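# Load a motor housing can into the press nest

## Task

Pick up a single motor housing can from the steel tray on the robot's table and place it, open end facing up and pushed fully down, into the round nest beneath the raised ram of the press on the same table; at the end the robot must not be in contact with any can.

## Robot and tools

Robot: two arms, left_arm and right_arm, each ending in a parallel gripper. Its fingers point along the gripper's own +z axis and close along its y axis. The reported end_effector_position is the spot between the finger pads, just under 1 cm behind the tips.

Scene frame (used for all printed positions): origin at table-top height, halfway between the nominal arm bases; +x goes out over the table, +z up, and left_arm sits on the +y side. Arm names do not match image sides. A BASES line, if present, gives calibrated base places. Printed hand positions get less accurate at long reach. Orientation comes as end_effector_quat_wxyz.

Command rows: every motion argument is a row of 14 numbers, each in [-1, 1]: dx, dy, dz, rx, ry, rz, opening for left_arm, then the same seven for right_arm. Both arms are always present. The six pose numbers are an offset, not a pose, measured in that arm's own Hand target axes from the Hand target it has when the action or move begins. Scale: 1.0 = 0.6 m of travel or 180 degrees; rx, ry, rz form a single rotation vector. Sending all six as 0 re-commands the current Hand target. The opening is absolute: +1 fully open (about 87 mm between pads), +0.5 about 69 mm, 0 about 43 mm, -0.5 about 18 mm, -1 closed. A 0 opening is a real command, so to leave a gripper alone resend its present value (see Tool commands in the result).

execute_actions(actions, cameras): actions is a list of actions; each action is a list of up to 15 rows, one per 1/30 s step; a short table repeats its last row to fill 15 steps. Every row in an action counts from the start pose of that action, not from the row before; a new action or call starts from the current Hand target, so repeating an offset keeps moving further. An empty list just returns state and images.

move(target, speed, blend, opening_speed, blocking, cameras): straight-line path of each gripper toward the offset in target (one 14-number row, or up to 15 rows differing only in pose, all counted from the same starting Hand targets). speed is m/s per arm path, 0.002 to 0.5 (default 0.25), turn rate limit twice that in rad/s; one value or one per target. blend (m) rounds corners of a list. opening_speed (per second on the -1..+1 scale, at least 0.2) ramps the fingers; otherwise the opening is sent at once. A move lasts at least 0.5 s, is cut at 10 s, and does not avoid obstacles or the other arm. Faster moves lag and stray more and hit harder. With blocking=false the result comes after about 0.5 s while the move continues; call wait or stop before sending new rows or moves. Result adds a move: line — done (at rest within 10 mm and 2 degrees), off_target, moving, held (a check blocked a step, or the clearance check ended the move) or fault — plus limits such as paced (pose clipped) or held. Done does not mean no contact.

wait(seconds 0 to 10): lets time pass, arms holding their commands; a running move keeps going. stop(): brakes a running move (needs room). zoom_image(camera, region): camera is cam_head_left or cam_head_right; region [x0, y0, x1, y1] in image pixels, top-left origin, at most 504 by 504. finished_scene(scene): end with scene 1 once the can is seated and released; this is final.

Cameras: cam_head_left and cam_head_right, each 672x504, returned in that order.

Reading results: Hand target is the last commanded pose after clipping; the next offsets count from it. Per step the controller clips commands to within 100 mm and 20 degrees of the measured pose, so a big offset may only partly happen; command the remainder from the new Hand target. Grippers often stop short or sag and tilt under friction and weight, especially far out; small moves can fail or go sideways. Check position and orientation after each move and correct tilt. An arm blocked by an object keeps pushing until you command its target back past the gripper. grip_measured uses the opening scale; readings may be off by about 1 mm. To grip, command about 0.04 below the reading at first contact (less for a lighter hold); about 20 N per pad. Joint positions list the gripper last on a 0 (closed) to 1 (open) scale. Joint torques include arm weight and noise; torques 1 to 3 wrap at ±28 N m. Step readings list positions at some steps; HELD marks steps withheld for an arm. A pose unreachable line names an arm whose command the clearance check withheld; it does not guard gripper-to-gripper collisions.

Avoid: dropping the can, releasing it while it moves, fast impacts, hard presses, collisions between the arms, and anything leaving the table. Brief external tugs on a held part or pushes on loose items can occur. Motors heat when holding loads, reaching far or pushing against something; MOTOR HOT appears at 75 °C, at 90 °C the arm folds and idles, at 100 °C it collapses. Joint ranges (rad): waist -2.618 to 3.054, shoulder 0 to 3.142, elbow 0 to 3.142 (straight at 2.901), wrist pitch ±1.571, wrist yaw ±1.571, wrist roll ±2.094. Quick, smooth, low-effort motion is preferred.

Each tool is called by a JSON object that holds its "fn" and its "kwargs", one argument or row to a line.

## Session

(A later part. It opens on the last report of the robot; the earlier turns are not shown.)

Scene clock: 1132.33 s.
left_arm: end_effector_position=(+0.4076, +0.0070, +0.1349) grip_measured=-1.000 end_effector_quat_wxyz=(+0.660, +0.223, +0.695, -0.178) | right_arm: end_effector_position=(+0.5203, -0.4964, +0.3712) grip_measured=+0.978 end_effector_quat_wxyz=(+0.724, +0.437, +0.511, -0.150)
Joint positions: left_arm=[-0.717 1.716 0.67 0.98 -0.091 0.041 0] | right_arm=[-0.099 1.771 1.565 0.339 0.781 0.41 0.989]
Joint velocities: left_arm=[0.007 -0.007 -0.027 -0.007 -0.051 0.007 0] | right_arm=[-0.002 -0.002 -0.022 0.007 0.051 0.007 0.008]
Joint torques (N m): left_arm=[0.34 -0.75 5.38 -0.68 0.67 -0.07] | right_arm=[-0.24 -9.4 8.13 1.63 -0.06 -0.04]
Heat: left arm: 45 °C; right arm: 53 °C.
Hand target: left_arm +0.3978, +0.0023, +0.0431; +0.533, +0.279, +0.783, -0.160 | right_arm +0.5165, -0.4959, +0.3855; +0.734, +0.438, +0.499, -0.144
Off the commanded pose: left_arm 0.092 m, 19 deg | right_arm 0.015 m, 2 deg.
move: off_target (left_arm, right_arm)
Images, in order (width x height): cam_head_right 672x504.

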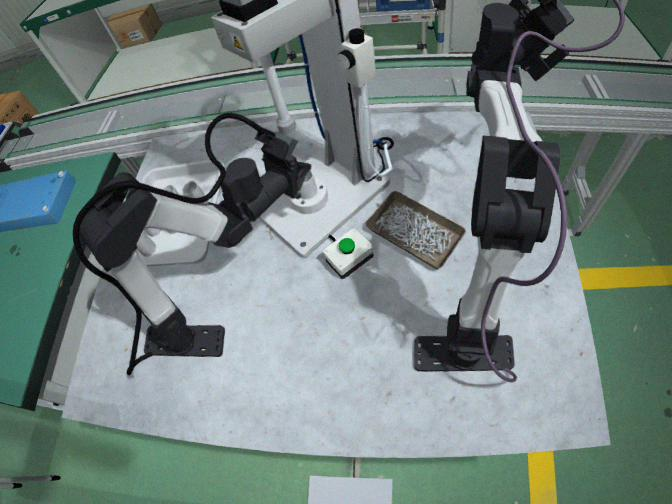

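{"fn": "move", "kwargs": {
  "target": [
    [-0.14,0,0.05,0,-0.06,0,-1,0,0,0,0,0,0,1],
    [-0.22,0,0.05,0,-0.12,0,-1,0,0,0,0,0,0,1]
  ],
  "speed": 0.06
}}

{"fn": "zoom_image", "kwargs": {
  "camera": "cam_head_right",
  "region": [260, 140, 340, 220]
}}

Scene clock: 1138.87 s.
left_arm: end_effector_position=(+0.4246, -0.0077, +0.1420) grip_measured=-1.000 end_effector_quat_wxyz=(+0.703, +0.200, +0.652, -0.203) | right_arm: end_effector_position=(+0.5203, -0.4964, +0.3712) grip_measured=+0.978 end_effector_quat_wxyz=(+0.724, +0.437, +0.511, -0.150)
Joint positions: left_arm=[-0.715 1.864 0.706 1.229 -0.083 0.022 0] | right_arm=[-0.099 1.771 1.565 0.339 0.781 0.41 0.989]
Joint velocities: left_arm=[-0.007 -0.012 0.012 0.022 0.022 -0.066 0] | right_arm=[-0.007 0.007 -0.002 -0.037 -0.037 -0.037 0.003]
Joint torques (N m): left_arm=[-0.5 -5.38 19.9 -0.34 0.71 0.38] | right_arm=[-0.23 -9.4 8.13 1.63 -0.06 -0.04]
Heat: left arm: 49 °C; right arm: 53 °C.
Hand target: left_arm +0.4562, -0.0499, +0.1524; +0.670, +0.246, +0.668, -0.210 | right_arm +0.5165, -0.4959, +0.3855; +0.734, +0.438, +0.499, -0.144
Off the commanded pose: left_arm 0.054 m, 7 deg | right_arm 0.015 m, 2 deg.
move: off_target (left_arm, right_arm)

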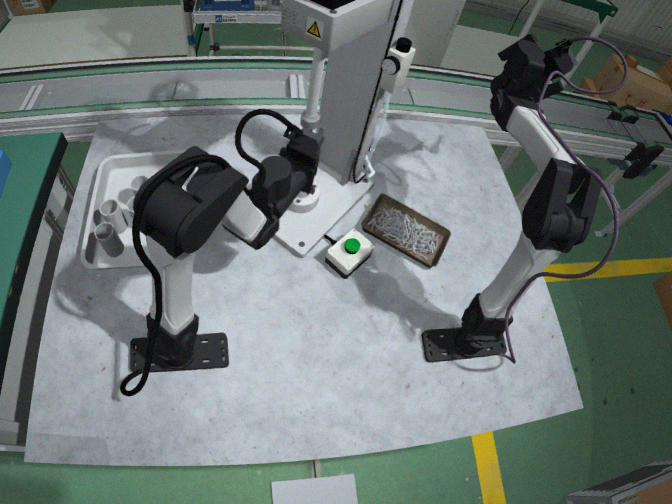

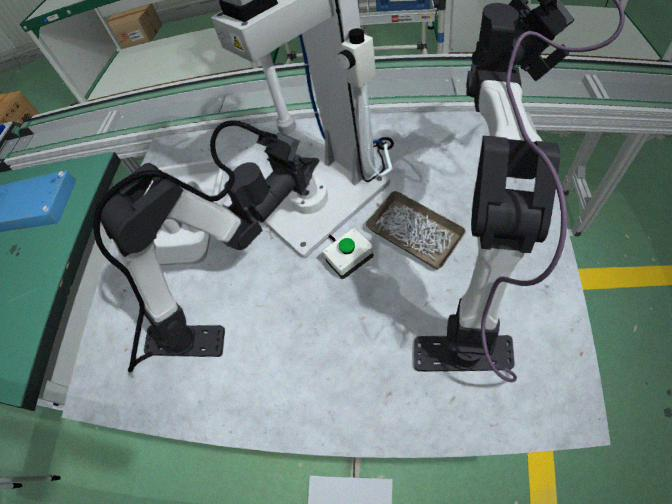

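Scaled by 6.300.

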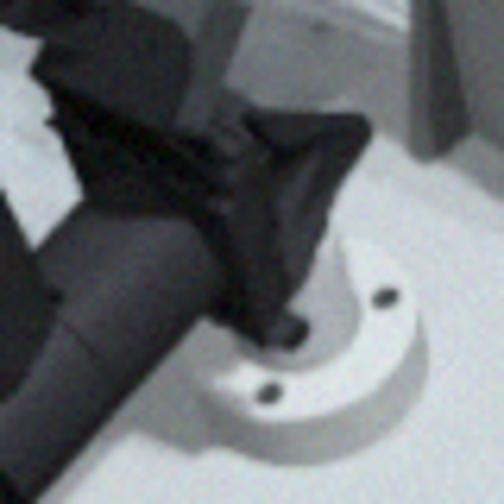

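{"fn": "move", "kwargs": {
  "target": [
    [0.017,0,-0.09,0,0,0,-1,0,0,0,0,0,0,1],
    [0,0,-0.2,0,0,0,-1,0,0,0,0,0,0,1],
    [-0.06,0,-0.25,0,0,0,-1,0,0,0,0,0,0,1]
  ],
  "speed": 0.06
}}

{"fn": "zoom_image", "kwargs": {
  "camera": "cam_head_right",
  "region": [260, 140, 340, 220]
}}

{"fn": "zoom_image", "kwargs": {
  "camera": "cam_head_left",
  "region": [260, 140, 340, 220]
}}

Scene clock: 1147.70 s.
left_arm: end_effector_position=(+0.3393, +0.0380, +0.1923) grip_measured=-1.000 end_effector_quat_wxyz=(+0.668, +0.242, +0.671, -0.212) | right_arm: end_effector_position=(+0.5203, -0.4964, +0.3712) grip_measured=+0.978 end_effector_quat_wxyz=(+0.724, +0.437, +0.511, -0.150)
Joint positions: left_arm=[-0.732 1.255 0.491 0.747 -0.025 0.038 0] | right_arm=[-0.099 1.771 1.565 0.339 0.781 0.41 0.989]
Joint velocities: left_arm=[0.002 -0.007 0.017 -0.066 0.037 -0.037 0] | right_arm=[0.002 -0.002 -0.002 -0.007 0.022 0.022 -0.003]
Joint torques (N m): left_arm=[-0.55 -6.09 5.74 1.6 0.06 0.17] | right_arm=[-0.21 -9.4 8.13 1.63 -0.06 -0.04]
Heat: left arm: 52 °C; right arm: 53 °C.
Hand target: left_arm +0.3364, +0.0383, +0.1947; +0.670, +0.246, +0.668, -0.210 | right_arm +0.5165, -0.4959, +0.3855; +0.734, +0.438, +0.499, -0.144
Off the commanded pose: left_arm 0.004 m, 1 deg | right_arm 0.015 m, 2 deg.
move: off_target (right_arm)

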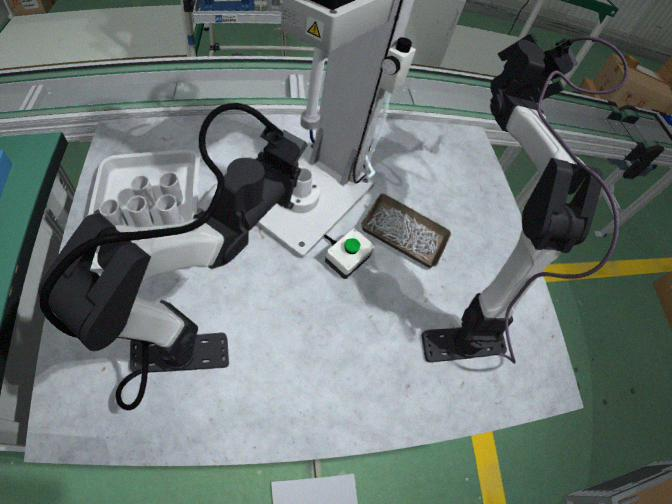

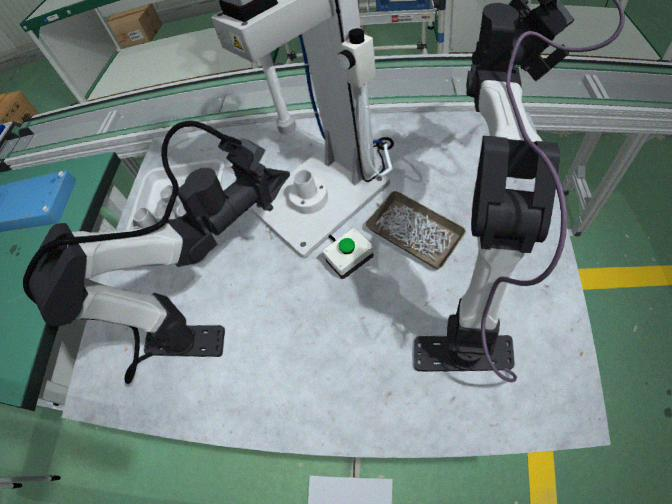

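Scaled by 6.300.

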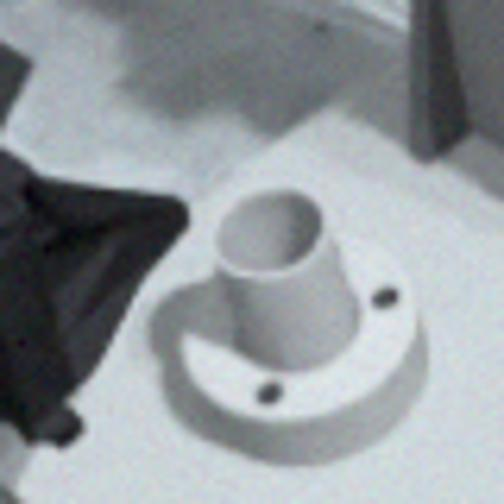

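Scaled by 6.300.

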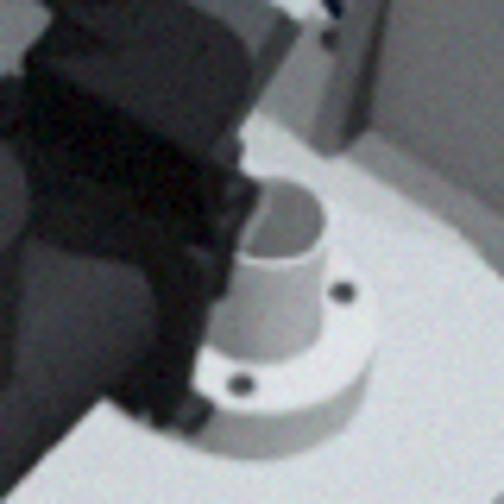

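{"fn": "move", "kwargs": {
  "target": [0.125,0.0145,-0.009,0,-0.05,0,0.6,0,0,0,0,0,0,1],
  "speed": 0.12
}}

{"fn": "zoom_image", "kwargs": {
  "camera": "cam_head_right",
  "region": [240, 130, 340, 230]
}}

Scene clock: 1160.40 s.
left_arm: end_effector_position=(+0.3365, +0.0532, +0.1181) grip_measured=+0.600 end_effector_quat_wxyz=(+0.704, +0.233, +0.632, -0.224) | right_arm: end_effector_position=(+0.5203, -0.4964, +0.3712) grip_measured=+0.978 end_effector_quat_wxyz=(+0.724, +0.437, +0.511, -0.150)
Joint positions: left_arm=[-0.68 1.718 0.241 1.57 0.034 0.041 0.8] | right_arm=[-0.099 1.771 1.565 0.339 0.781 0.41 0.989]
Joint velocities: left_arm=[0.002 -0.017 -0.022 -0.007 0.066 -0.007 0.011] | right_arm=[-0.002 -0.002 -0.012 -0.051 -0.066 -0.022 0.013]
Joint torques (N m): left_arm=[0.68 -4.45 3.18 1.8 0.22 0.12] | right_arm=[-0.23 -9.4 8.13 1.63 -0.06 -0.04]
Heat: left arm: 50 °C; right arm: 53 °C.
Hand target: left_arm +0.3380, +0.0536, +0.1190; +0.721, +0.230, +0.613, -0.228 | right_arm +0.5165, -0.4959, +0.3855; +0.734, +0.438, +0.499, -0.144
Off the commanded pose: left_arm 0.003 m, 3 deg | right_arm 0.015 m, 2 deg.
joint sent to its limit (left arm) — joint 4 (wrist pitch), upper limit. The joint targets still meet the commanded pose.
move: off_target (left_arm, right_arm)

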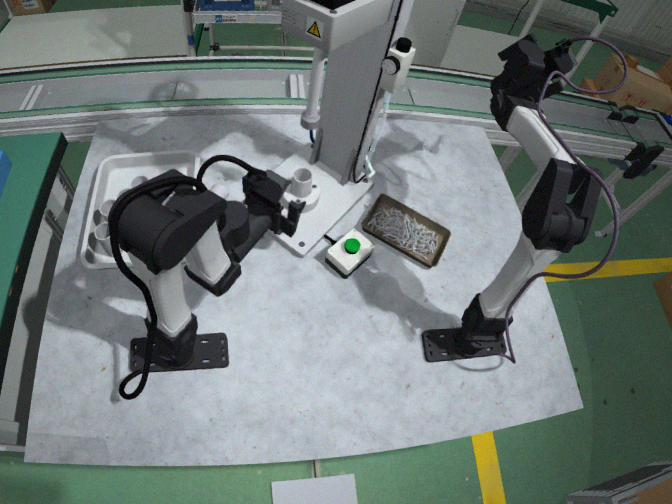

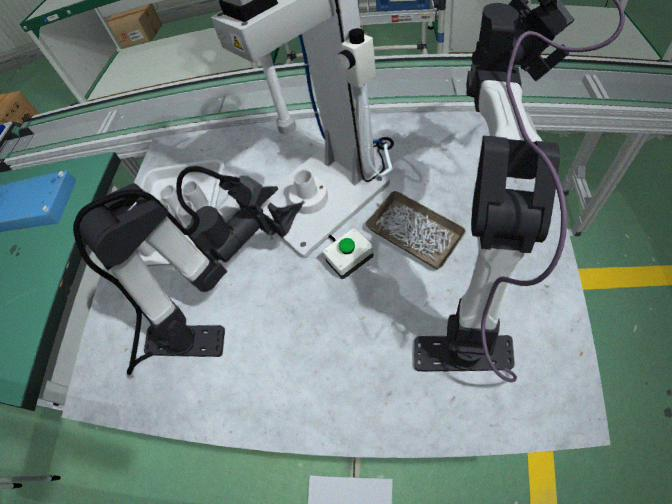

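Scaled by 5.040.

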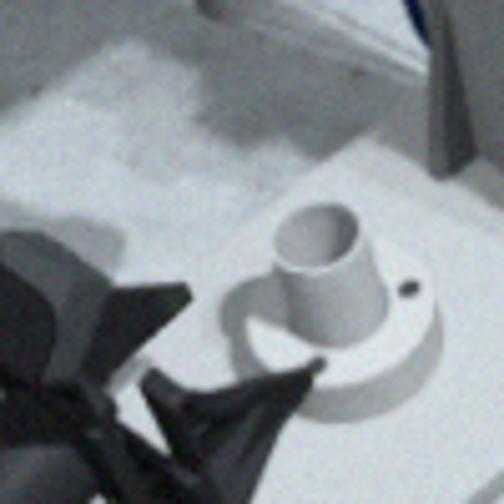

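{"fn": "move", "kwargs": {
  "target": [0.015,0,0.105,0,0,0,0.6,0,0,0,0,0,0,1],
  "speed": 0.08
}}

{"fn": "zoom_image", "kwargs": {
  "camera": "cam_head_right",
  "region": [260, 140, 340, 220]
}}

{"fn": "zoom_image", "kwargs": {
  "camera": "cam_head_left",
  "region": [260, 140, 340, 220]
}}

Scene clock: 1166.77 s.
left_arm: end_effector_position=(+0.3849, +0.0182, +0.1141) grip_measured=+0.600 end_effector_quat_wxyz=(+0.714, +0.229, +0.621, -0.227) | right_arm: end_effector_position=(+0.5203, -0.4964, +0.3712) grip_measured=+0.978 end_effector_quat_wxyz=(+0.724, +0.437, +0.511, -0.150)
Joint positions: left_arm=[-0.68 1.927 0.475 1.574 0.034 0.041 0.8] | right_arm=[-0.099 1.771 1.565 0.339 0.781 0.41 0.989]
Joint velocities: left_arm=[0.007 -0.002 0.017 -0.037 0.037 0.022 -0.005] | right_arm=[0.002 0.012 -0.017 0.037 -0.051 0.007 -0.029]
Joint torques (N m): left_arm=[0.14 -6.34 4.62 1.72 0.15 0.13] | right_arm=[-0.23 -9.4 8.14 1.63 -0.06 -0.04]
Heat: left arm: 49 °C; right arm: 53 °C.
Hand target: left_arm +0.3885, +0.0154, +0.1175; +0.721, +0.230, +0.613, -0.228 | right_arm +0.5165, -0.4959, +0.3855; +0.734, +0.438, +0.499, -0.144
Off the commanded pose: left_arm 0.007 m, 1 deg | right_arm 0.015 m, 2 deg.
joint sent to its limit (left arm) — joint 4 (wrist pitch), upper limit. The joint targets still meet the commanded pose.
move: off_target (right_arm)

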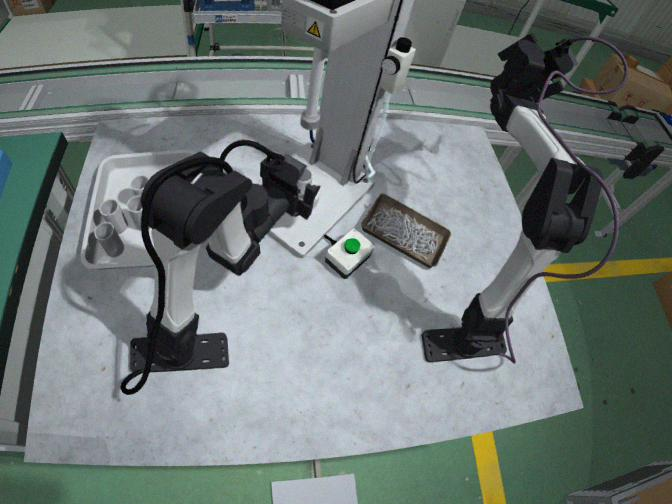

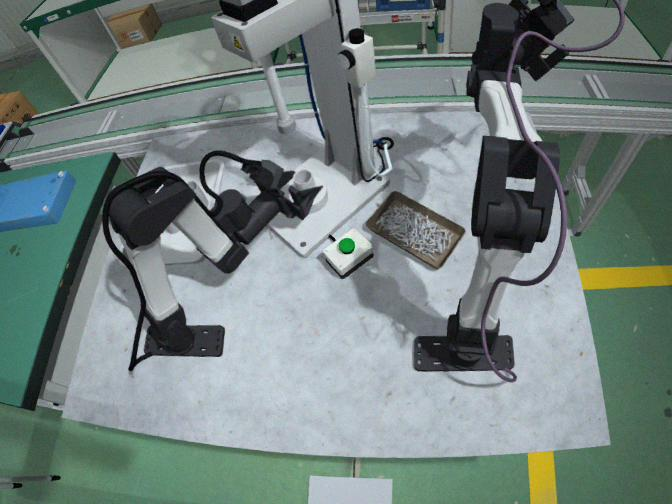

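Scaled by 6.300.

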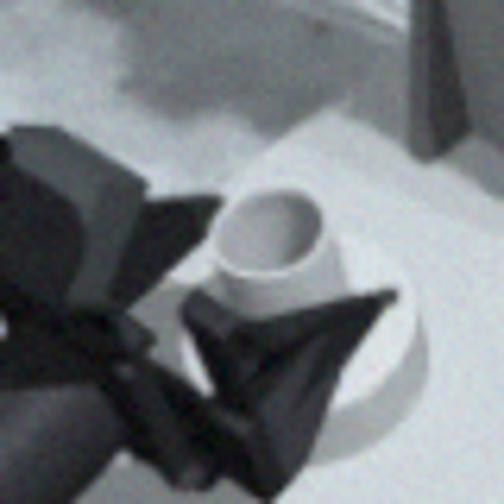

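Scaled by 6.300.

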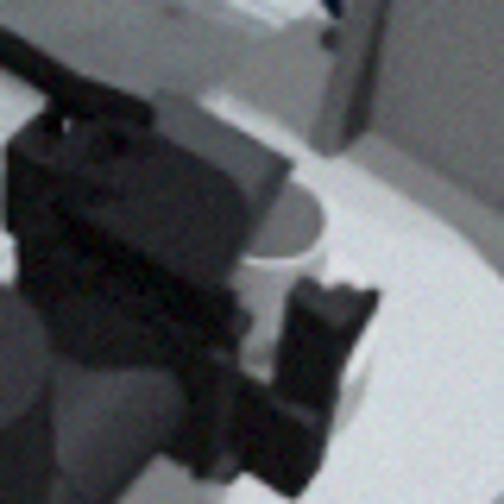

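{"fn": "move", "kwargs": {
  "target": [-0.002,0,0.018,0,0,0,0.6,0,0,0,0,0,0,1],
  "speed": 0.05,
  "cameras": []
}}

{"fn": "move", "kwargs": {
  "target": [0,0,0,0,0,0,-0.3,0,0,0,0,0,0,1],
  "opening_speed": 0.4
}}

{"fn": "zoom_image", "kwargs": {
  "camera": "cam_head_right",
  "region": [260, 140, 340, 220]
}}

Scene clock: 1170.83 s.
left_arm: end_effector_position=(+0.3934, +0.0120, +0.1222) grip_measured=+0.600 end_effector_quat_wxyz=(+0.722, +0.226, +0.612, -0.229) | right_arm: end_effector_position=(+0.5203, -0.4964, +0.3712) grip_measured=+0.978 end_effector_quat_wxyz=(+0.724, +0.437, +0.511, -0.150)
Joint positions: left_arm=[-0.68 1.939 0.519 1.569 0.034 0.041 0.8] | right_arm=[-0.099 1.771 1.565 0.339 0.781 0.41 0.989]
Joint velocities: left_arm=[0.012 -0.022 0.027 -0.037 -0.022 -0.051 -0.011] | right_arm=[-0.012 -0.002 -0.002 -0.037 0.037 0.11 -0.003]
Joint torques (N m): left_arm=[0.13 -6.63 4.78 1.5 0.11 0.11] | right_arm=[-0.23 -9.4 8.13 1.63 -0.06 -0.04]
Heat: left arm: 48 °C; right arm: 53 °C.
Hand target: left_arm +0.3968, +0.0089, +0.1200; +0.721, +0.230, +0.613, -0.228 | right_arm +0.5165, -0.4959, +0.3855; +0.734, +0.438, +0.499, -0.144
Off the commanded pose: left_arm 0.005 m, 0 deg | right_arm 0.015 m, 2 deg.
move: off_target (right_arm)
No camera images: "cameras" was empty.

Scene clock: 1173.30 s.
left_arm: end_effector_position=(+0.3939, +0.0128, +0.1220) grip_measured=-0.004 end_effector_quat_wxyz=(+0.722, +0.225, +0.613, -0.228) | right_arm: end_effector_position=(+0.5203, -0.4964, +0.3712) grip_measured=+0.978 end_effector_quat_wxyz=(+0.724, +0.437, +0.511, -0.150)
Joint positions: left_arm=[-0.68 1.939 0.519 1.569 0.029 0.042 0.498] | right_arm=[-0.099 1.771 1.565 0.339 0.781 0.41 0.989]
Joint velocities: left_arm=[-0.002 -0.012 0.007 -0.066 -0.007 -0.051 0.006] | right_arm=[-0.007 -0.007 -0.022 0.037 0.066 -0.081 0.003]
Joint torques (N m): left_arm=[0.08 -6.54 4.7 1.5 0.15 0.1] | right_arm=[-0.23 -9.4 8.13 1.63 -0.06 -0.04]
Heat: left arm: 48 °C; right arm: 53 °C.
Hand target: left_arm +0.3967, +0.0089, +0.1201; +0.721, +0.230, +0.613, -0.228 | right_arm +0.5165, -0.4959, +0.3855; +0.734, +0.438, +0.499, -0.144
Off the commanded pose: left_arm 0.005 m, 1 deg | right_arm 0.015 m, 2 deg.
move: off_target (right_arm)

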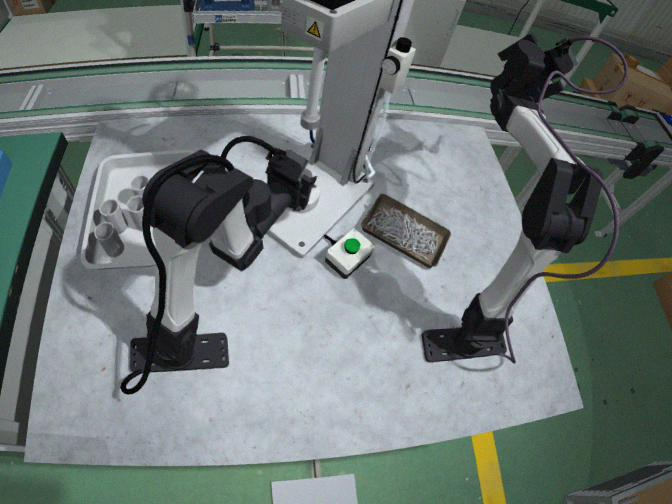

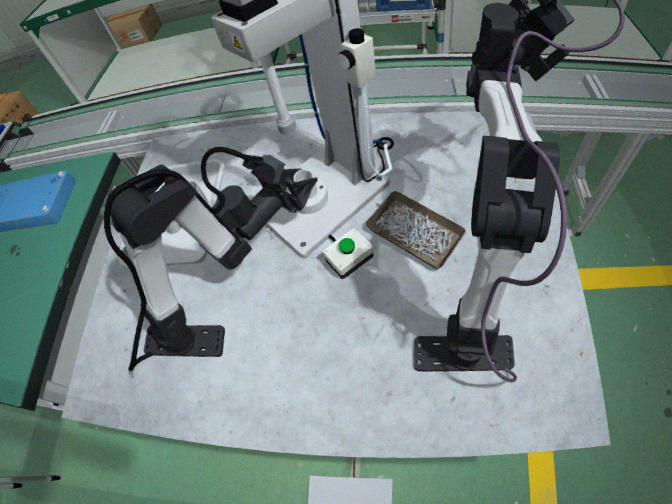

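Scaled by 6.300.

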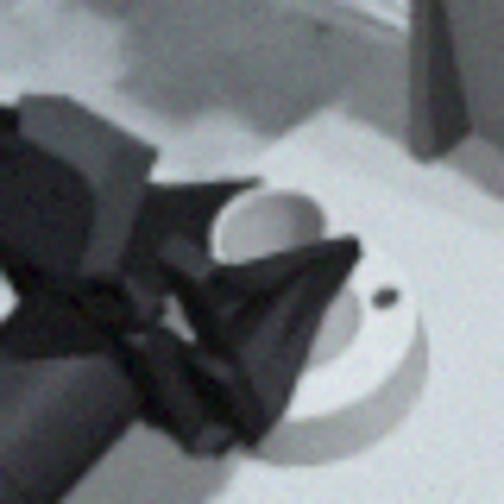

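{"fn": "move", "kwargs": {
  "target": [
    [0.01,0,0.03,0,0.065,0,-0.35,0,0,0,0,0,0,1],
    [0.035,0,0.035,0,0.07,0,-0.35,0,0,0,0,0,0,1]
  ],
  "speed": 0.05
}}

{"fn": "zoom_image", "kwargs": {
  "camera": "cam_head_right",
  "region": [260, 140, 340, 220]
}}

Scene clock: 1181.27 s.
left_arm: end_effector_position=(+0.4112, +0.0014, +0.1149) grip_measured=-0.033 end_effector_quat_wxyz=(+0.663, +0.243, +0.676, -0.209) | right_arm: end_effector_position=(+0.5203, -0.4964, +0.3712) grip_measured=+0.978 end_effector_quat_wxyz=(+0.724, +0.437, +0.511, -0.150)
Joint positions: left_arm=[-0.68 1.832 0.651 1.148 0.023 0.04 0.483] | right_arm=[-0.099 1.771 1.565 0.339 0.781 0.41 0.989]
Joint velocities: left_arm=[0.002 0.012 -0.007 0.11 -0.007 0.051 -0.006] | right_arm=[0.002 -0.012 0.007 -0.022 -0.007 -0.051 -0.013]
Joint torques (N m): left_arm=[-0.53 -4.49 7.58 1.18 0.06 0.19] | right_arm=[-0.21 -9.4 8.13 1.63 -0.06 -0.04]
Heat: left arm: 48 °C; right arm: 53 °C.
Hand target: left_arm +0.4169, -0.0051, +0.1020; +0.649, +0.252, +0.689, -0.202 | right_arm +0.5165, -0.4959, +0.3855; +0.734, +0.438, +0.499, -0.144
Off the commanded pose: left_arm 0.015 m, 3 deg | right_arm 0.015 m, 2 deg.
move: off_target (left_arm, right_arm)

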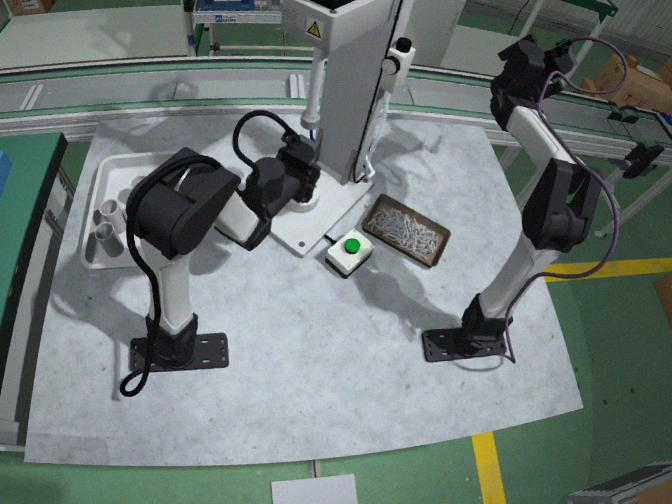

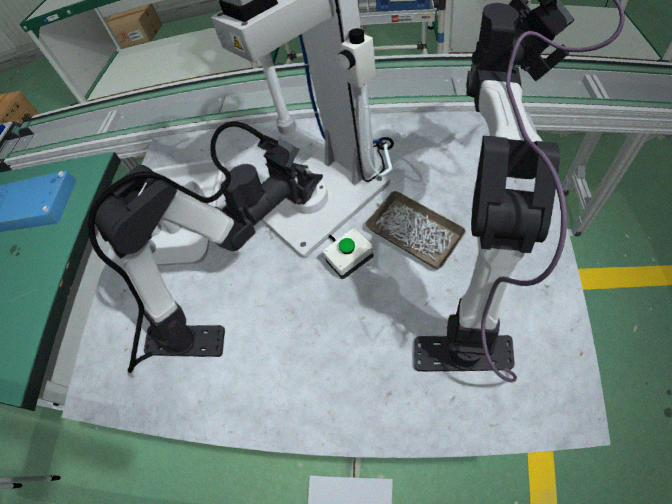

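Scaled by 6.300.

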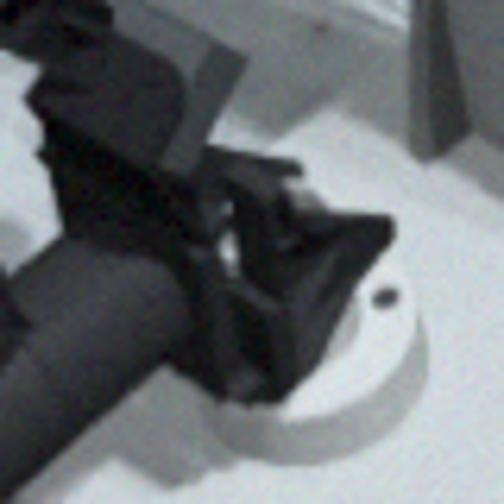

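{"fn": "move", "kwargs": {
  "target": [
    [0.04,0,-0.01,0,0.01,0,-0.38,0,0,0,0,0,0,1],
    [0.05,0.012,-0.01,0,0.01,0,-0.38,0,0,0,0,0,0,1],
    [0.05,-0.012,-0.01,0,0.01,0,-0.38,0,0,0,0,0,0,1],
    [0.05,0,-0.02,0,-0.01,0,-0.38,0,0,0,0,0,0,1],
    [0.05,0,-0.005,0,0.02,0,-0.38,0,0,0,0,0,0,1]
  ],
  "speed": 0.05
}}

{"fn": "zoom_image", "kwargs": {
  "camera": "cam_head_right",
  "region": [260, 140, 340, 220]
}}

Scene clock: 1187.90 s.
left_arm: end_effector_position=(+0.4136, -0.0007, +0.1128) grip_measured=-0.043 end_effector_quat_wxyz=(+0.682, +0.234, +0.660, -0.213) | right_arm: end_effector_position=(+0.5203, -0.4964, +0.3712) grip_measured=+0.978 end_effector_quat_wxyz=(+0.724, +0.437, +0.511, -0.150)
Joint positions: left_arm=[-0.685 1.896 0.641 1.274 0.012 0.039 0.479] | right_arm=[-0.099 1.771 1.565 0.339 0.781 0.41 0.989]
Joint velocities: left_arm=[-0.012 -0.012 -0.002 0.007 -0.007 -0.022 -0.001] | right_arm=[0.002 -0.002 -0.007 -0.037 -0.051 0.066 0.008]
Joint torques (N m): left_arm=[0.23 -6.8 5.16 0.19 0.16 0.21] | right_arm=[-0.23 -9.4 8.13 1.63 -0.06 -0.04]
Heat: left arm: 47 °C; right arm: 53 °C.
Hand target: left_arm +0.4134, -0.0005, +0.0723; +0.627, +0.258, +0.709, -0.194 | right_arm +0.5165, -0.4959, +0.3855; +0.734, +0.438, +0.499, -0.144
Off the commanded pose: left_arm 0.040 m, 9 deg | right_arm 0.015 m, 2 deg.
move: off_target (left_arm, right_arm)

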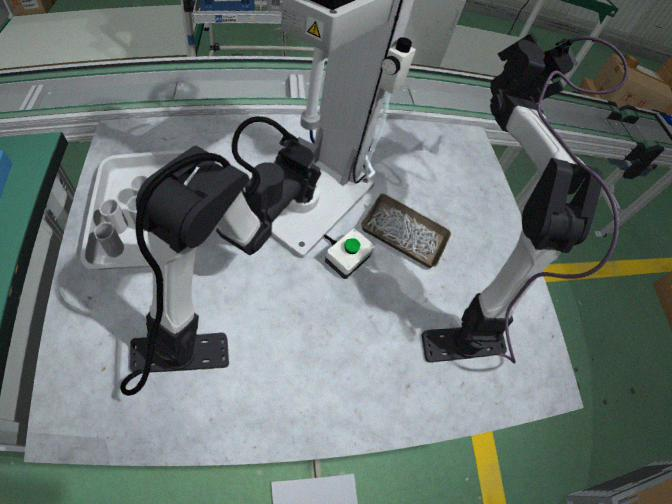

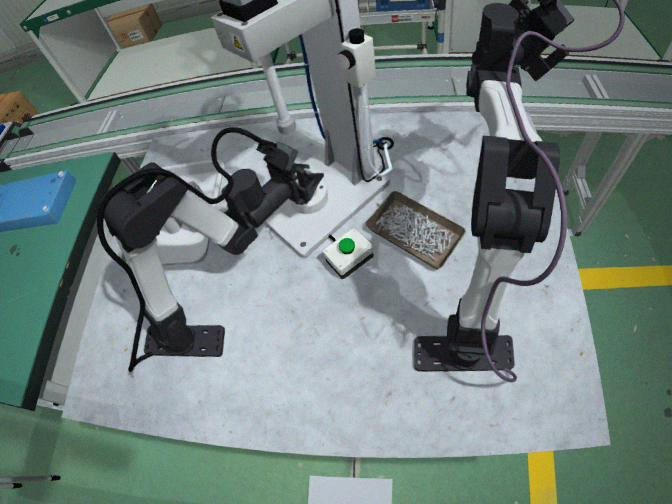

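Scaled by 6.300.

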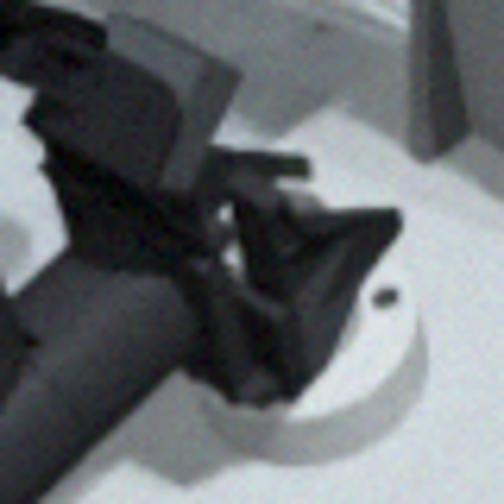

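{"fn": "move", "kwargs": {
  "target": [-0.04,0,0,0,-0.04,0,-0.3,0,0,0,0,0,0,1],
  "speed": 0.06,
  "cameras": []
}}

{"fn": "move", "kwargs": {
  "target": [0,0,0,0,0,0,0.6,0,0,0,0,0,0,1],
  "opening_speed": 0.5
}}

{"fn": "zoom_image", "kwargs": {
  "camera": "cam_head_right",
  "region": [260, 140, 340, 220]
}}

Scene clock: 1193.97 s.
left_arm: end_effector_position=(+0.4144, -0.0013, +0.1152) grip_measured=-0.043 end_effector_quat_wxyz=(+0.688, +0.232, +0.653, -0.215) | right_arm: end_effector_position=(+0.5203, -0.4964, +0.3712) grip_measured=+0.978 end_effector_quat_wxyz=(+0.724, +0.437, +0.511, -0.150)
Joint positions: left_arm=[-0.685 1.907 0.641 1.305 0.012 0.039 0.478] | right_arm=[-0.099 1.771 1.565 0.339 0.781 0.41 0.989]
Joint velocities: left_arm=[-0.022 0.032 -0.032 -0.081 0.007 0.022 -0.004] | right_arm=[-0.002 0.002 -0.007 0.007 -0.007 -0.007 0.018]
Joint torques (N m): left_arm=[0.23 -5.29 4.79 1.28 0.24 0.18] | right_arm=[-0.21 -9.4 8.13 1.63 -0.06 -0.04]
Heat: left arm: 47 °C; right arm: 53 °C.
Hand target: left_arm +0.4151, -0.0035, +0.0960; +0.670, +0.246, +0.668, -0.209 | right_arm +0.5165, -0.4959, +0.3855; +0.734, +0.438, +0.499, -0.144
Off the commanded pose: left_arm 0.019 m, 3 deg | right_arm 0.015 m, 2 deg.
move: off_target (left_arm, right_arm)
No camera images: "cameras" was empty.

Scene clock: 1195.97 s.
left_arm: end_effector_position=(+0.4133, -0.0013, +0.0993) grip_measured=+0.600 end_effector_quat_wxyz=(+0.673, +0.239, +0.667, -0.211) | right_arm: end_effector_position=(+0.5203, -0.4964, +0.3712) grip_measured=+0.978 end_effector_quat_wxyz=(+0.724, +0.437, +0.511, -0.150)
Joint positions: left_arm=[-0.685 1.93 0.641 1.284 0.016 0.041 0.8] | right_arm=[-0.099 1.771 1.565 0.339 0.781 0.41 0.989]
Joint velocities: left_arm=[-0.012 -0.007 -0.022 -0.051 -0.037 -0.066 -0.005] | right_arm=[0.002 -0.012 0.007 0.007 -0.022 -0.007 -0.003]
Joint torques (N m): left_arm=[0.23 -7.43 5.04 1.56 0.18 0.16] | right_arm=[-0.23 -9.4 8.14 1.63 -0.06 -0.04]
Heat: left arm: 46 °C; right arm: 53 °C.
Hand target: left_arm +0.4152, -0.0035, +0.0959; +0.670, +0.246, +0.668, -0.210 | right_arm +0.5165, -0.4959, +0.3855; +0.734, +0.438, +0.499, -0.144
Off the commanded pose: left_arm 0.004 m, 1 deg | right_arm 0.015 m, 2 deg.
move: off_target (right_arm)

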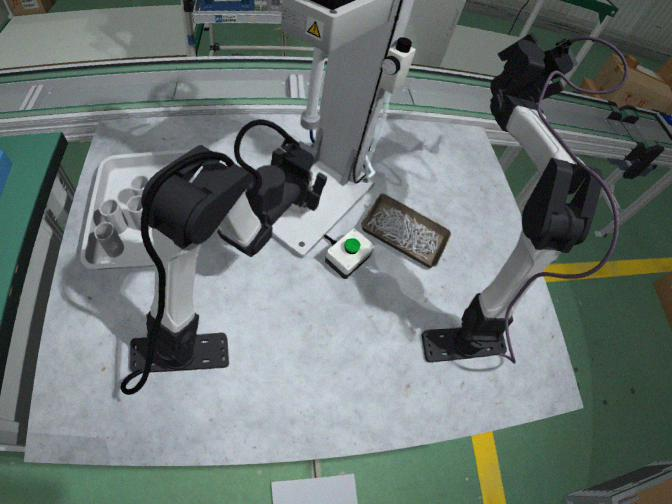

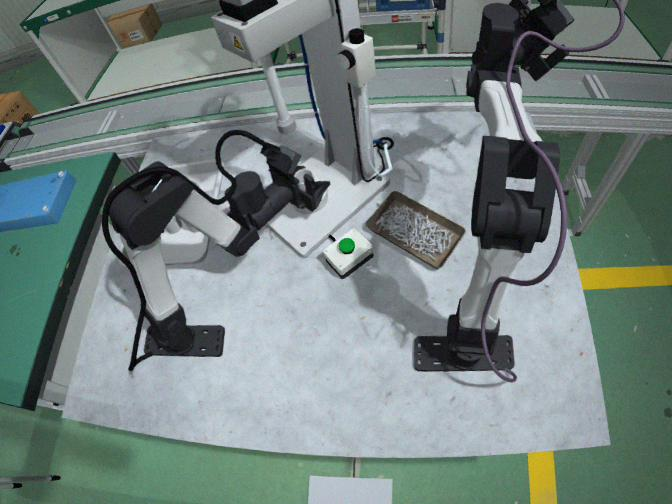

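Scaled by 6.300.

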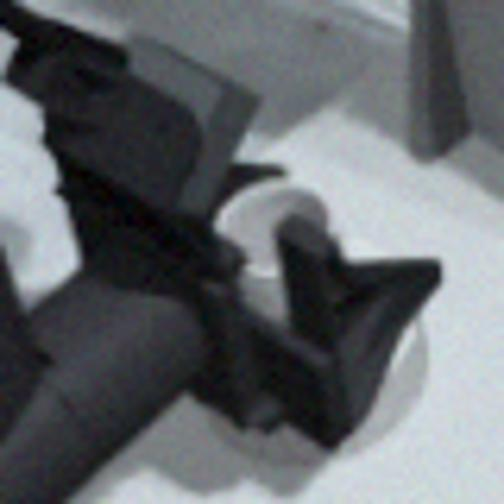

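{"fn": "move", "kwargs": {
  "target": [-0.01,0,-0.17,0,0,0,0.6,0,0,0,0,0,0,1],
  "speed": 0.08,
  "cameras": []
}}

{"fn": "move", "kwargs": {
  "target": [-0.03,0,0,0,0,0,-1,0,0,0,0,0,0,1]
}}

{"fn": "zoom_image", "kwargs": {
  "camera": "cam_head_right",
  "region": [240, 140, 340, 240]
}}

{"fn": "zoom_image", "kwargs": {
  "camera": "cam_head_left",
  "region": [250, 140, 350, 240]
}}

Scene clock: 1206.30 s.
left_arm: end_effector_position=(+0.3341, +0.0555, +0.0979) grip_measured=+0.600 end_effector_quat_wxyz=(+0.661, +0.245, +0.678, -0.209) | right_arm: end_effector_position=(+0.5203, -0.4964, +0.3712) grip_measured=+0.978 end_effector_quat_wxyz=(+0.724, +0.437, +0.511, -0.150)
Joint positions: left_arm=[-0.685 1.628 0.258 1.332 0.021 0.041 0.8] | right_arm=[-0.099 1.771 1.565 0.339 0.781 0.41 0.989]
Joint velocities: left_arm=[-0.007 -0.012 0.002 -0.051 -0.037 -0.007 0.005] | right_arm=[-0.002 -0.002 -0.012 -0.051 -0.022 -0.007 0.013]
Joint torques (N m): left_arm=[0.66 -7.69 3.07 1.78 0.2 0.18] | right_arm=[-0.23 -9.4 8.13 1.63 -0.06 -0.04]
Heat: left arm: 45 °C; right arm: 53 °C.
Hand target: left_arm +0.3340, +0.0575, +0.1062; +0.670, +0.246, +0.668, -0.209 | right_arm +0.5165, -0.4959, +0.3855; +0.734, +0.438, +0.499, -0.144
Off the commanded pose: left_arm 0.006 m, 2 deg | right_arm 0.015 m, 2 deg.
move: off_target (right_arm)
No camera images: "cameras" was empty.

Scene clock: 1207.47 s.
left_arm: end_effector_position=(+0.3295, +0.0589, +0.1112) grip_measured=-1.000 end_effector_quat_wxyz=(+0.659, +0.246, +0.680, -0.208) | right_arm: end_effector_position=(+0.5203, -0.4964, +0.3712) grip_measured=+0.978 end_effector_quat_wxyz=(+0.724, +0.437, +0.511, -0.150)
Joint positions: left_arm=[-0.685 1.503 0.258 1.2 0.021 0.041 0] | right_arm=[-0.099 1.771 1.565 0.339 0.781 0.41 0.989]
Joint velocities: left_arm=[-0.007 -0.007 -0.007 -0.007 -0.007 -0.007 0] | right_arm=[0.007 0.002 -0.002 -0.007 -0.037 -0.066 -0.008]
Joint torques (N m): left_arm=[0.25 -6.93 5.81 1.61 0.15 0.17] | right_arm=[-0.23 -9.4 8.13 1.63 -0.06 -0.04]
Heat: left arm: 45 °C; right arm: 53 °C.
Hand target: left_arm +0.3338, +0.0563, +0.1245; +0.670, +0.246, +0.668, -0.209 | right_arm +0.5165, -0.4959, +0.3855; +0.734, +0.438, +0.499, -0.144
Off the commanded pose: left_arm 0.014 m, 2 deg | right_arm 0.015 m, 2 deg.
move: off_target (left_arm, right_arm)

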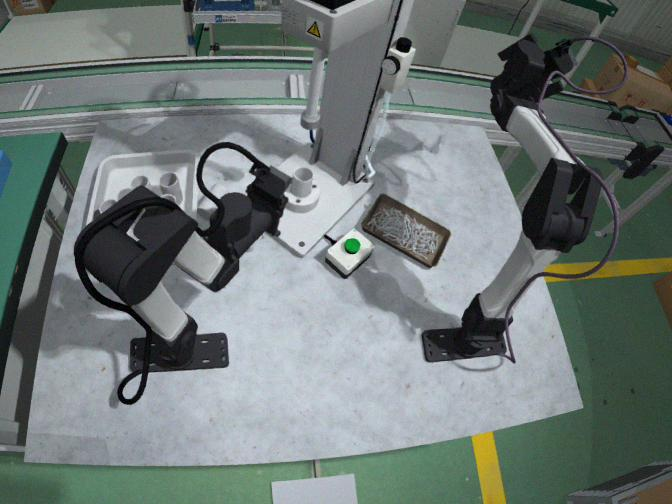

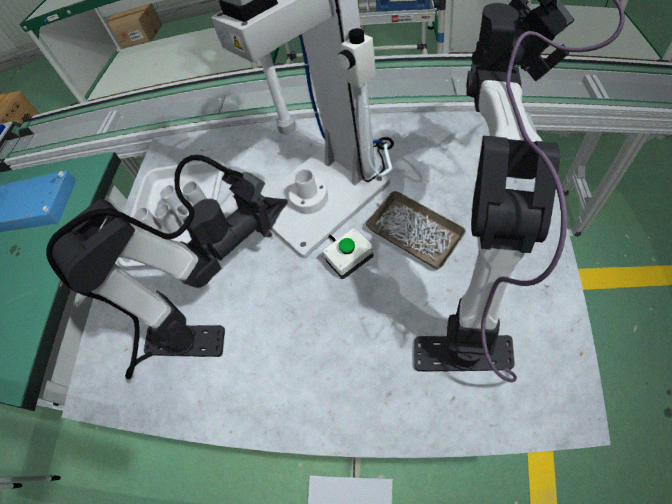

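Scaled by 5.040.

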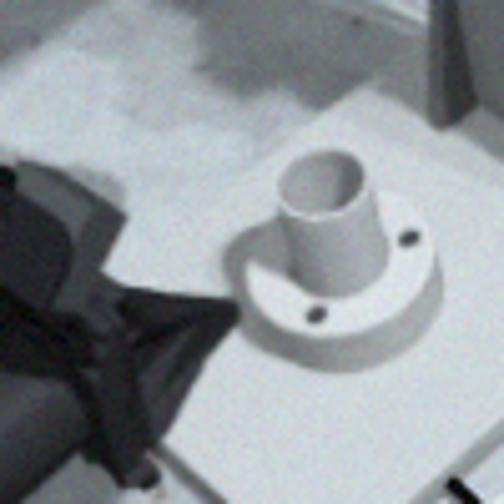

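Scaled by 5.040.

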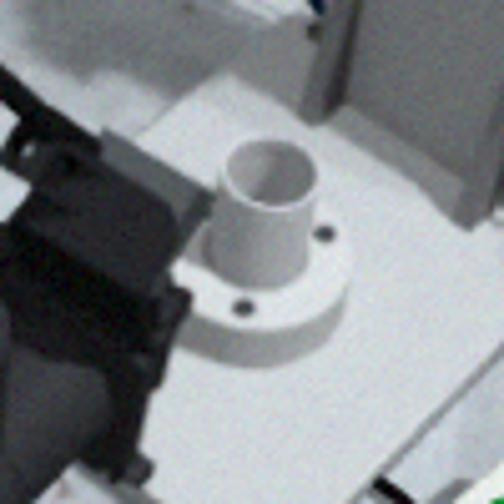

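{"fn": "move", "kwargs": {
  "target": [
    [-0.012,0,0.06,0,0,0,-1,0,0,0,0,0,0,1],
    [-0.012,0,0.11,0,0,0,-1,0,0,0,0,0,0,1]
  ],
  "speed": [0.08,0.03],
  "cameras": ["cam_head_right"]
}}

{"fn": "zoom_image", "kwargs": {
  "camera": "cam_head_right",
  "region": [260, 140, 340, 220]
}}

Scene clock: 1212.90 s.
left_arm: end_effector_position=(+0.3655, +0.0326, +0.1282) grip_measured=-1.000 end_effector_quat_wxyz=(+0.675, +0.241, +0.664, -0.213) | right_arm: end_effector_position=(+0.5203, -0.4964, +0.3712) grip_measured=+0.978 end_effector_quat_wxyz=(+0.724, +0.437, +0.511, -0.150)
Joint positions: left_arm=[-0.685 1.634 0.426 1.209 0.021 0.042 0] | right_arm=[-0.099 1.771 1.565 0.339 0.781 0.41 0.989]
Joint velocities: left_arm=[-0.017 0.012 0.007 -0.037 0.037 0.022 0] | right_arm=[0.002 0.002 -0.017 -0.007 -0.037 0.066 0.003]
Joint torques (N m): left_arm=[-0.21 -0.47 12.31 1.11 0.08 0.13] | right_arm=[-0.23 -9.4 8.13 1.63 -0.06 -0.04]
Heat: left arm: 45 °C; right arm: 53 °C.
Hand target: left_arm +0.3863, +0.0160, +0.1291; +0.670, +0.246, +0.668, -0.210 | right_arm +0.5165, -0.4959, +0.3855; +0.734, +0.438, +0.499, -0.144
Off the commanded pose: left_arm 0.027 m, 1 deg | right_arm 0.015 m, 2 deg.
move: off_target (left_arm, right_arm)
Images, in order (width x height): cam_head_right 672x504.

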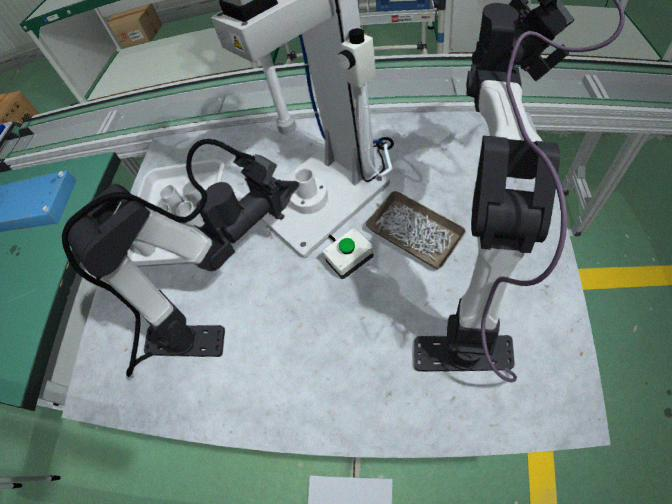

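Scaled by 6.300.

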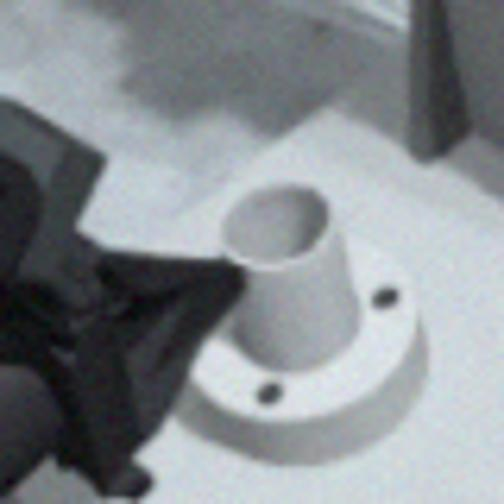

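{"fn": "move", "kwargs": {
  "target": [0.005,0,0.07,0,0,0,-1,0,0,0,0,0,0,1],
  "speed": 0.03,
  "cameras": ["cam_head_right"]
}}

{"fn": "zoom_image", "kwargs": {
  "camera": "cam_head_right",
  "region": [260, 140, 340, 220]
}}

Scene clock: 1217.13 s.
left_arm: end_effector_position=(+0.3678, +0.0310, +0.1270) grip_measured=-1.000 end_effector_quat_wxyz=(+0.682, +0.238, +0.657, -0.215) | right_arm: end_effector_position=(+0.5203, -0.4964, +0.3712) grip_measured=+0.978 end_effector_quat_wxyz=(+0.724, +0.437, +0.511, -0.150)
Joint positions: left_arm=[-0.685 1.672 0.426 1.268 0.021 0.042 0] | right_arm=[-0.099 1.771 1.565 0.339 0.781 0.41 0.989]
Joint velocities: left_arm=[-0.017 -0.002 -0.007 -0.007 -0.051 0.007 0] | right_arm=[0.002 -0.012 -0.007 -0.095 -0.007 0.007 -0.003]
Joint torques (N m): left_arm=[-0.38 5.52 20.7 0.53 0.09 0.14] | right_arm=[-0.23 -9.4 8.13 1.63 -0.06 -0.04]
Heat: left arm: 48 °C; right arm: 53 °C.
Hand target: left_arm +0.4197, -0.0092, +0.1247; +0.670, +0.246, +0.668, -0.210 | right_arm +0.5165, -0.4959, +0.3855; +0.734, +0.438, +0.499, -0.144
Off the commanded pose: left_arm 0.066 m, 2 deg | right_arm 0.015 m, 2 deg.
move: off_target (left_arm, right_arm)
Images, in order (width x height): cam_head_right 672x504.

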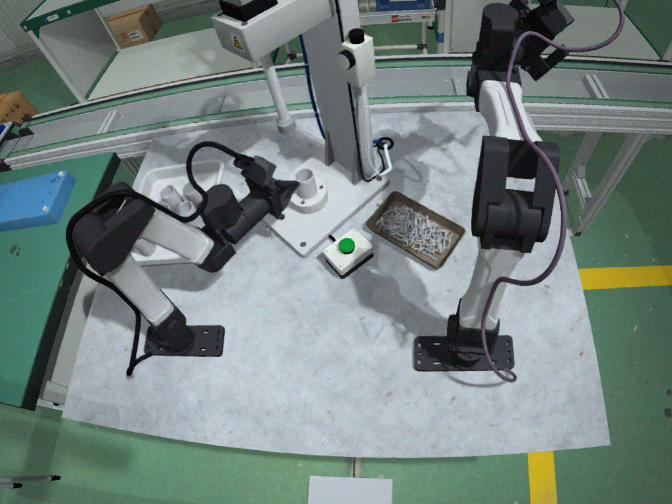

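Scaled by 6.300.

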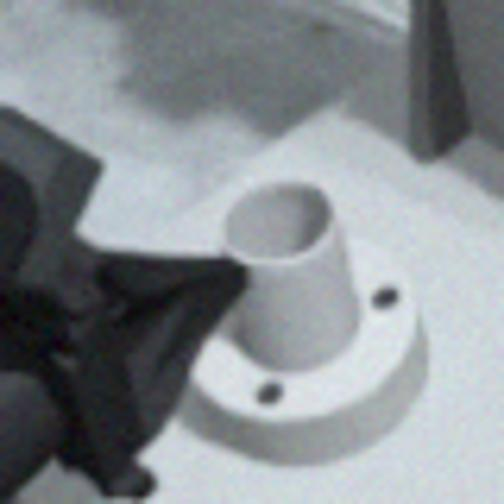

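{"fn": "move", "kwargs": {
  "target": [-0.01,0,0.04,0,0,0,-1,0,0,0,0,0,0,1],
  "speed": 0.03,
  "cameras": ["cam_head_right"]
}}

{"fn": "zoom_image", "kwargs": {
  "camera": "cam_head_right",
  "region": [260, 140, 340, 220]
}}

Scene clock: 1221.20 s.
left_arm: end_effector_position=(+0.3680, +0.0309, +0.1261) grip_measured=-1.000 end_effector_quat_wxyz=(+0.681, +0.238, +0.658, -0.214) | right_arm: end_effector_position=(+0.5203, -0.4964, +0.3712) grip_measured=+0.978 end_effector_quat_wxyz=(+0.724, +0.437, +0.511, -0.150)
Joint positions: left_arm=[-0.685 1.675 0.427 1.269 0.02 0.042 0] | right_arm=[-0.099 1.771 1.565 0.339 0.781 0.41 0.989]
Joint velocities: left_arm=[0.007 0.002 0.012 0.022 0.037 0.007 0] | right_arm=[-0.012 -0.007 -0.012 -0.11 0.037 0.037 0.013]
Joint torques (N m): left_arm=[-0.57 6.43 25.21 0.18 0.08 0.13] | right_arm=[-0.23 -9.4 8.13 1.63 -0.06 -0.04]
Heat: left arm: 57 °C; right arm: 53 °C.
Hand target: left_arm +0.4386, -0.0241, +0.1301; +0.670, +0.246, +0.668, -0.210 | right_arm +0.5165, -0.4959, +0.3855; +0.734, +0.438, +0.499, -0.144
Off the commanded pose: left_arm 0.090 m, 2 deg | right_arm 0.015 m, 2 deg.
move: off_target (left_arm, right_arm)
Images, in order (width x height): cam_head_right 672x504.

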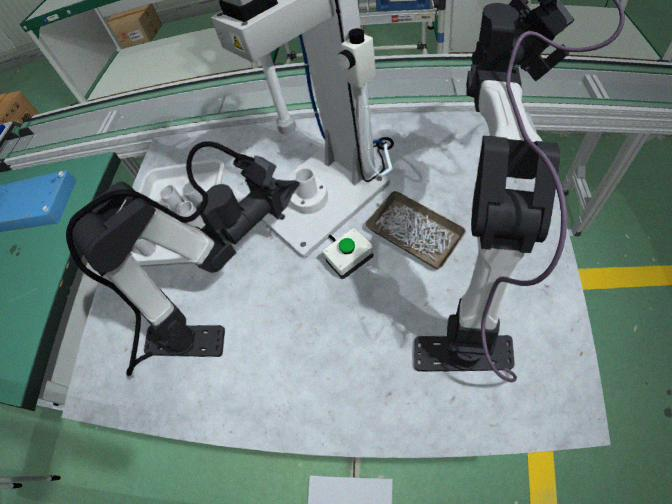

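Scaled by 6.300.

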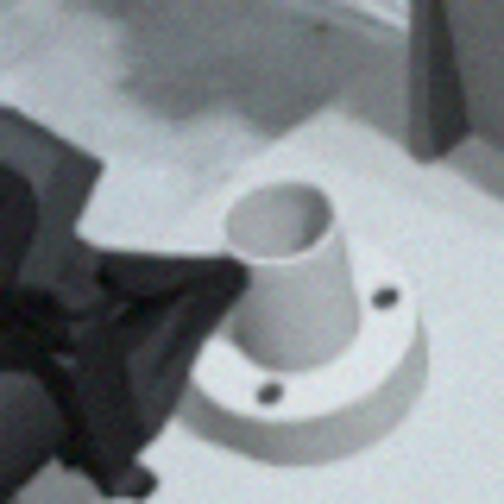

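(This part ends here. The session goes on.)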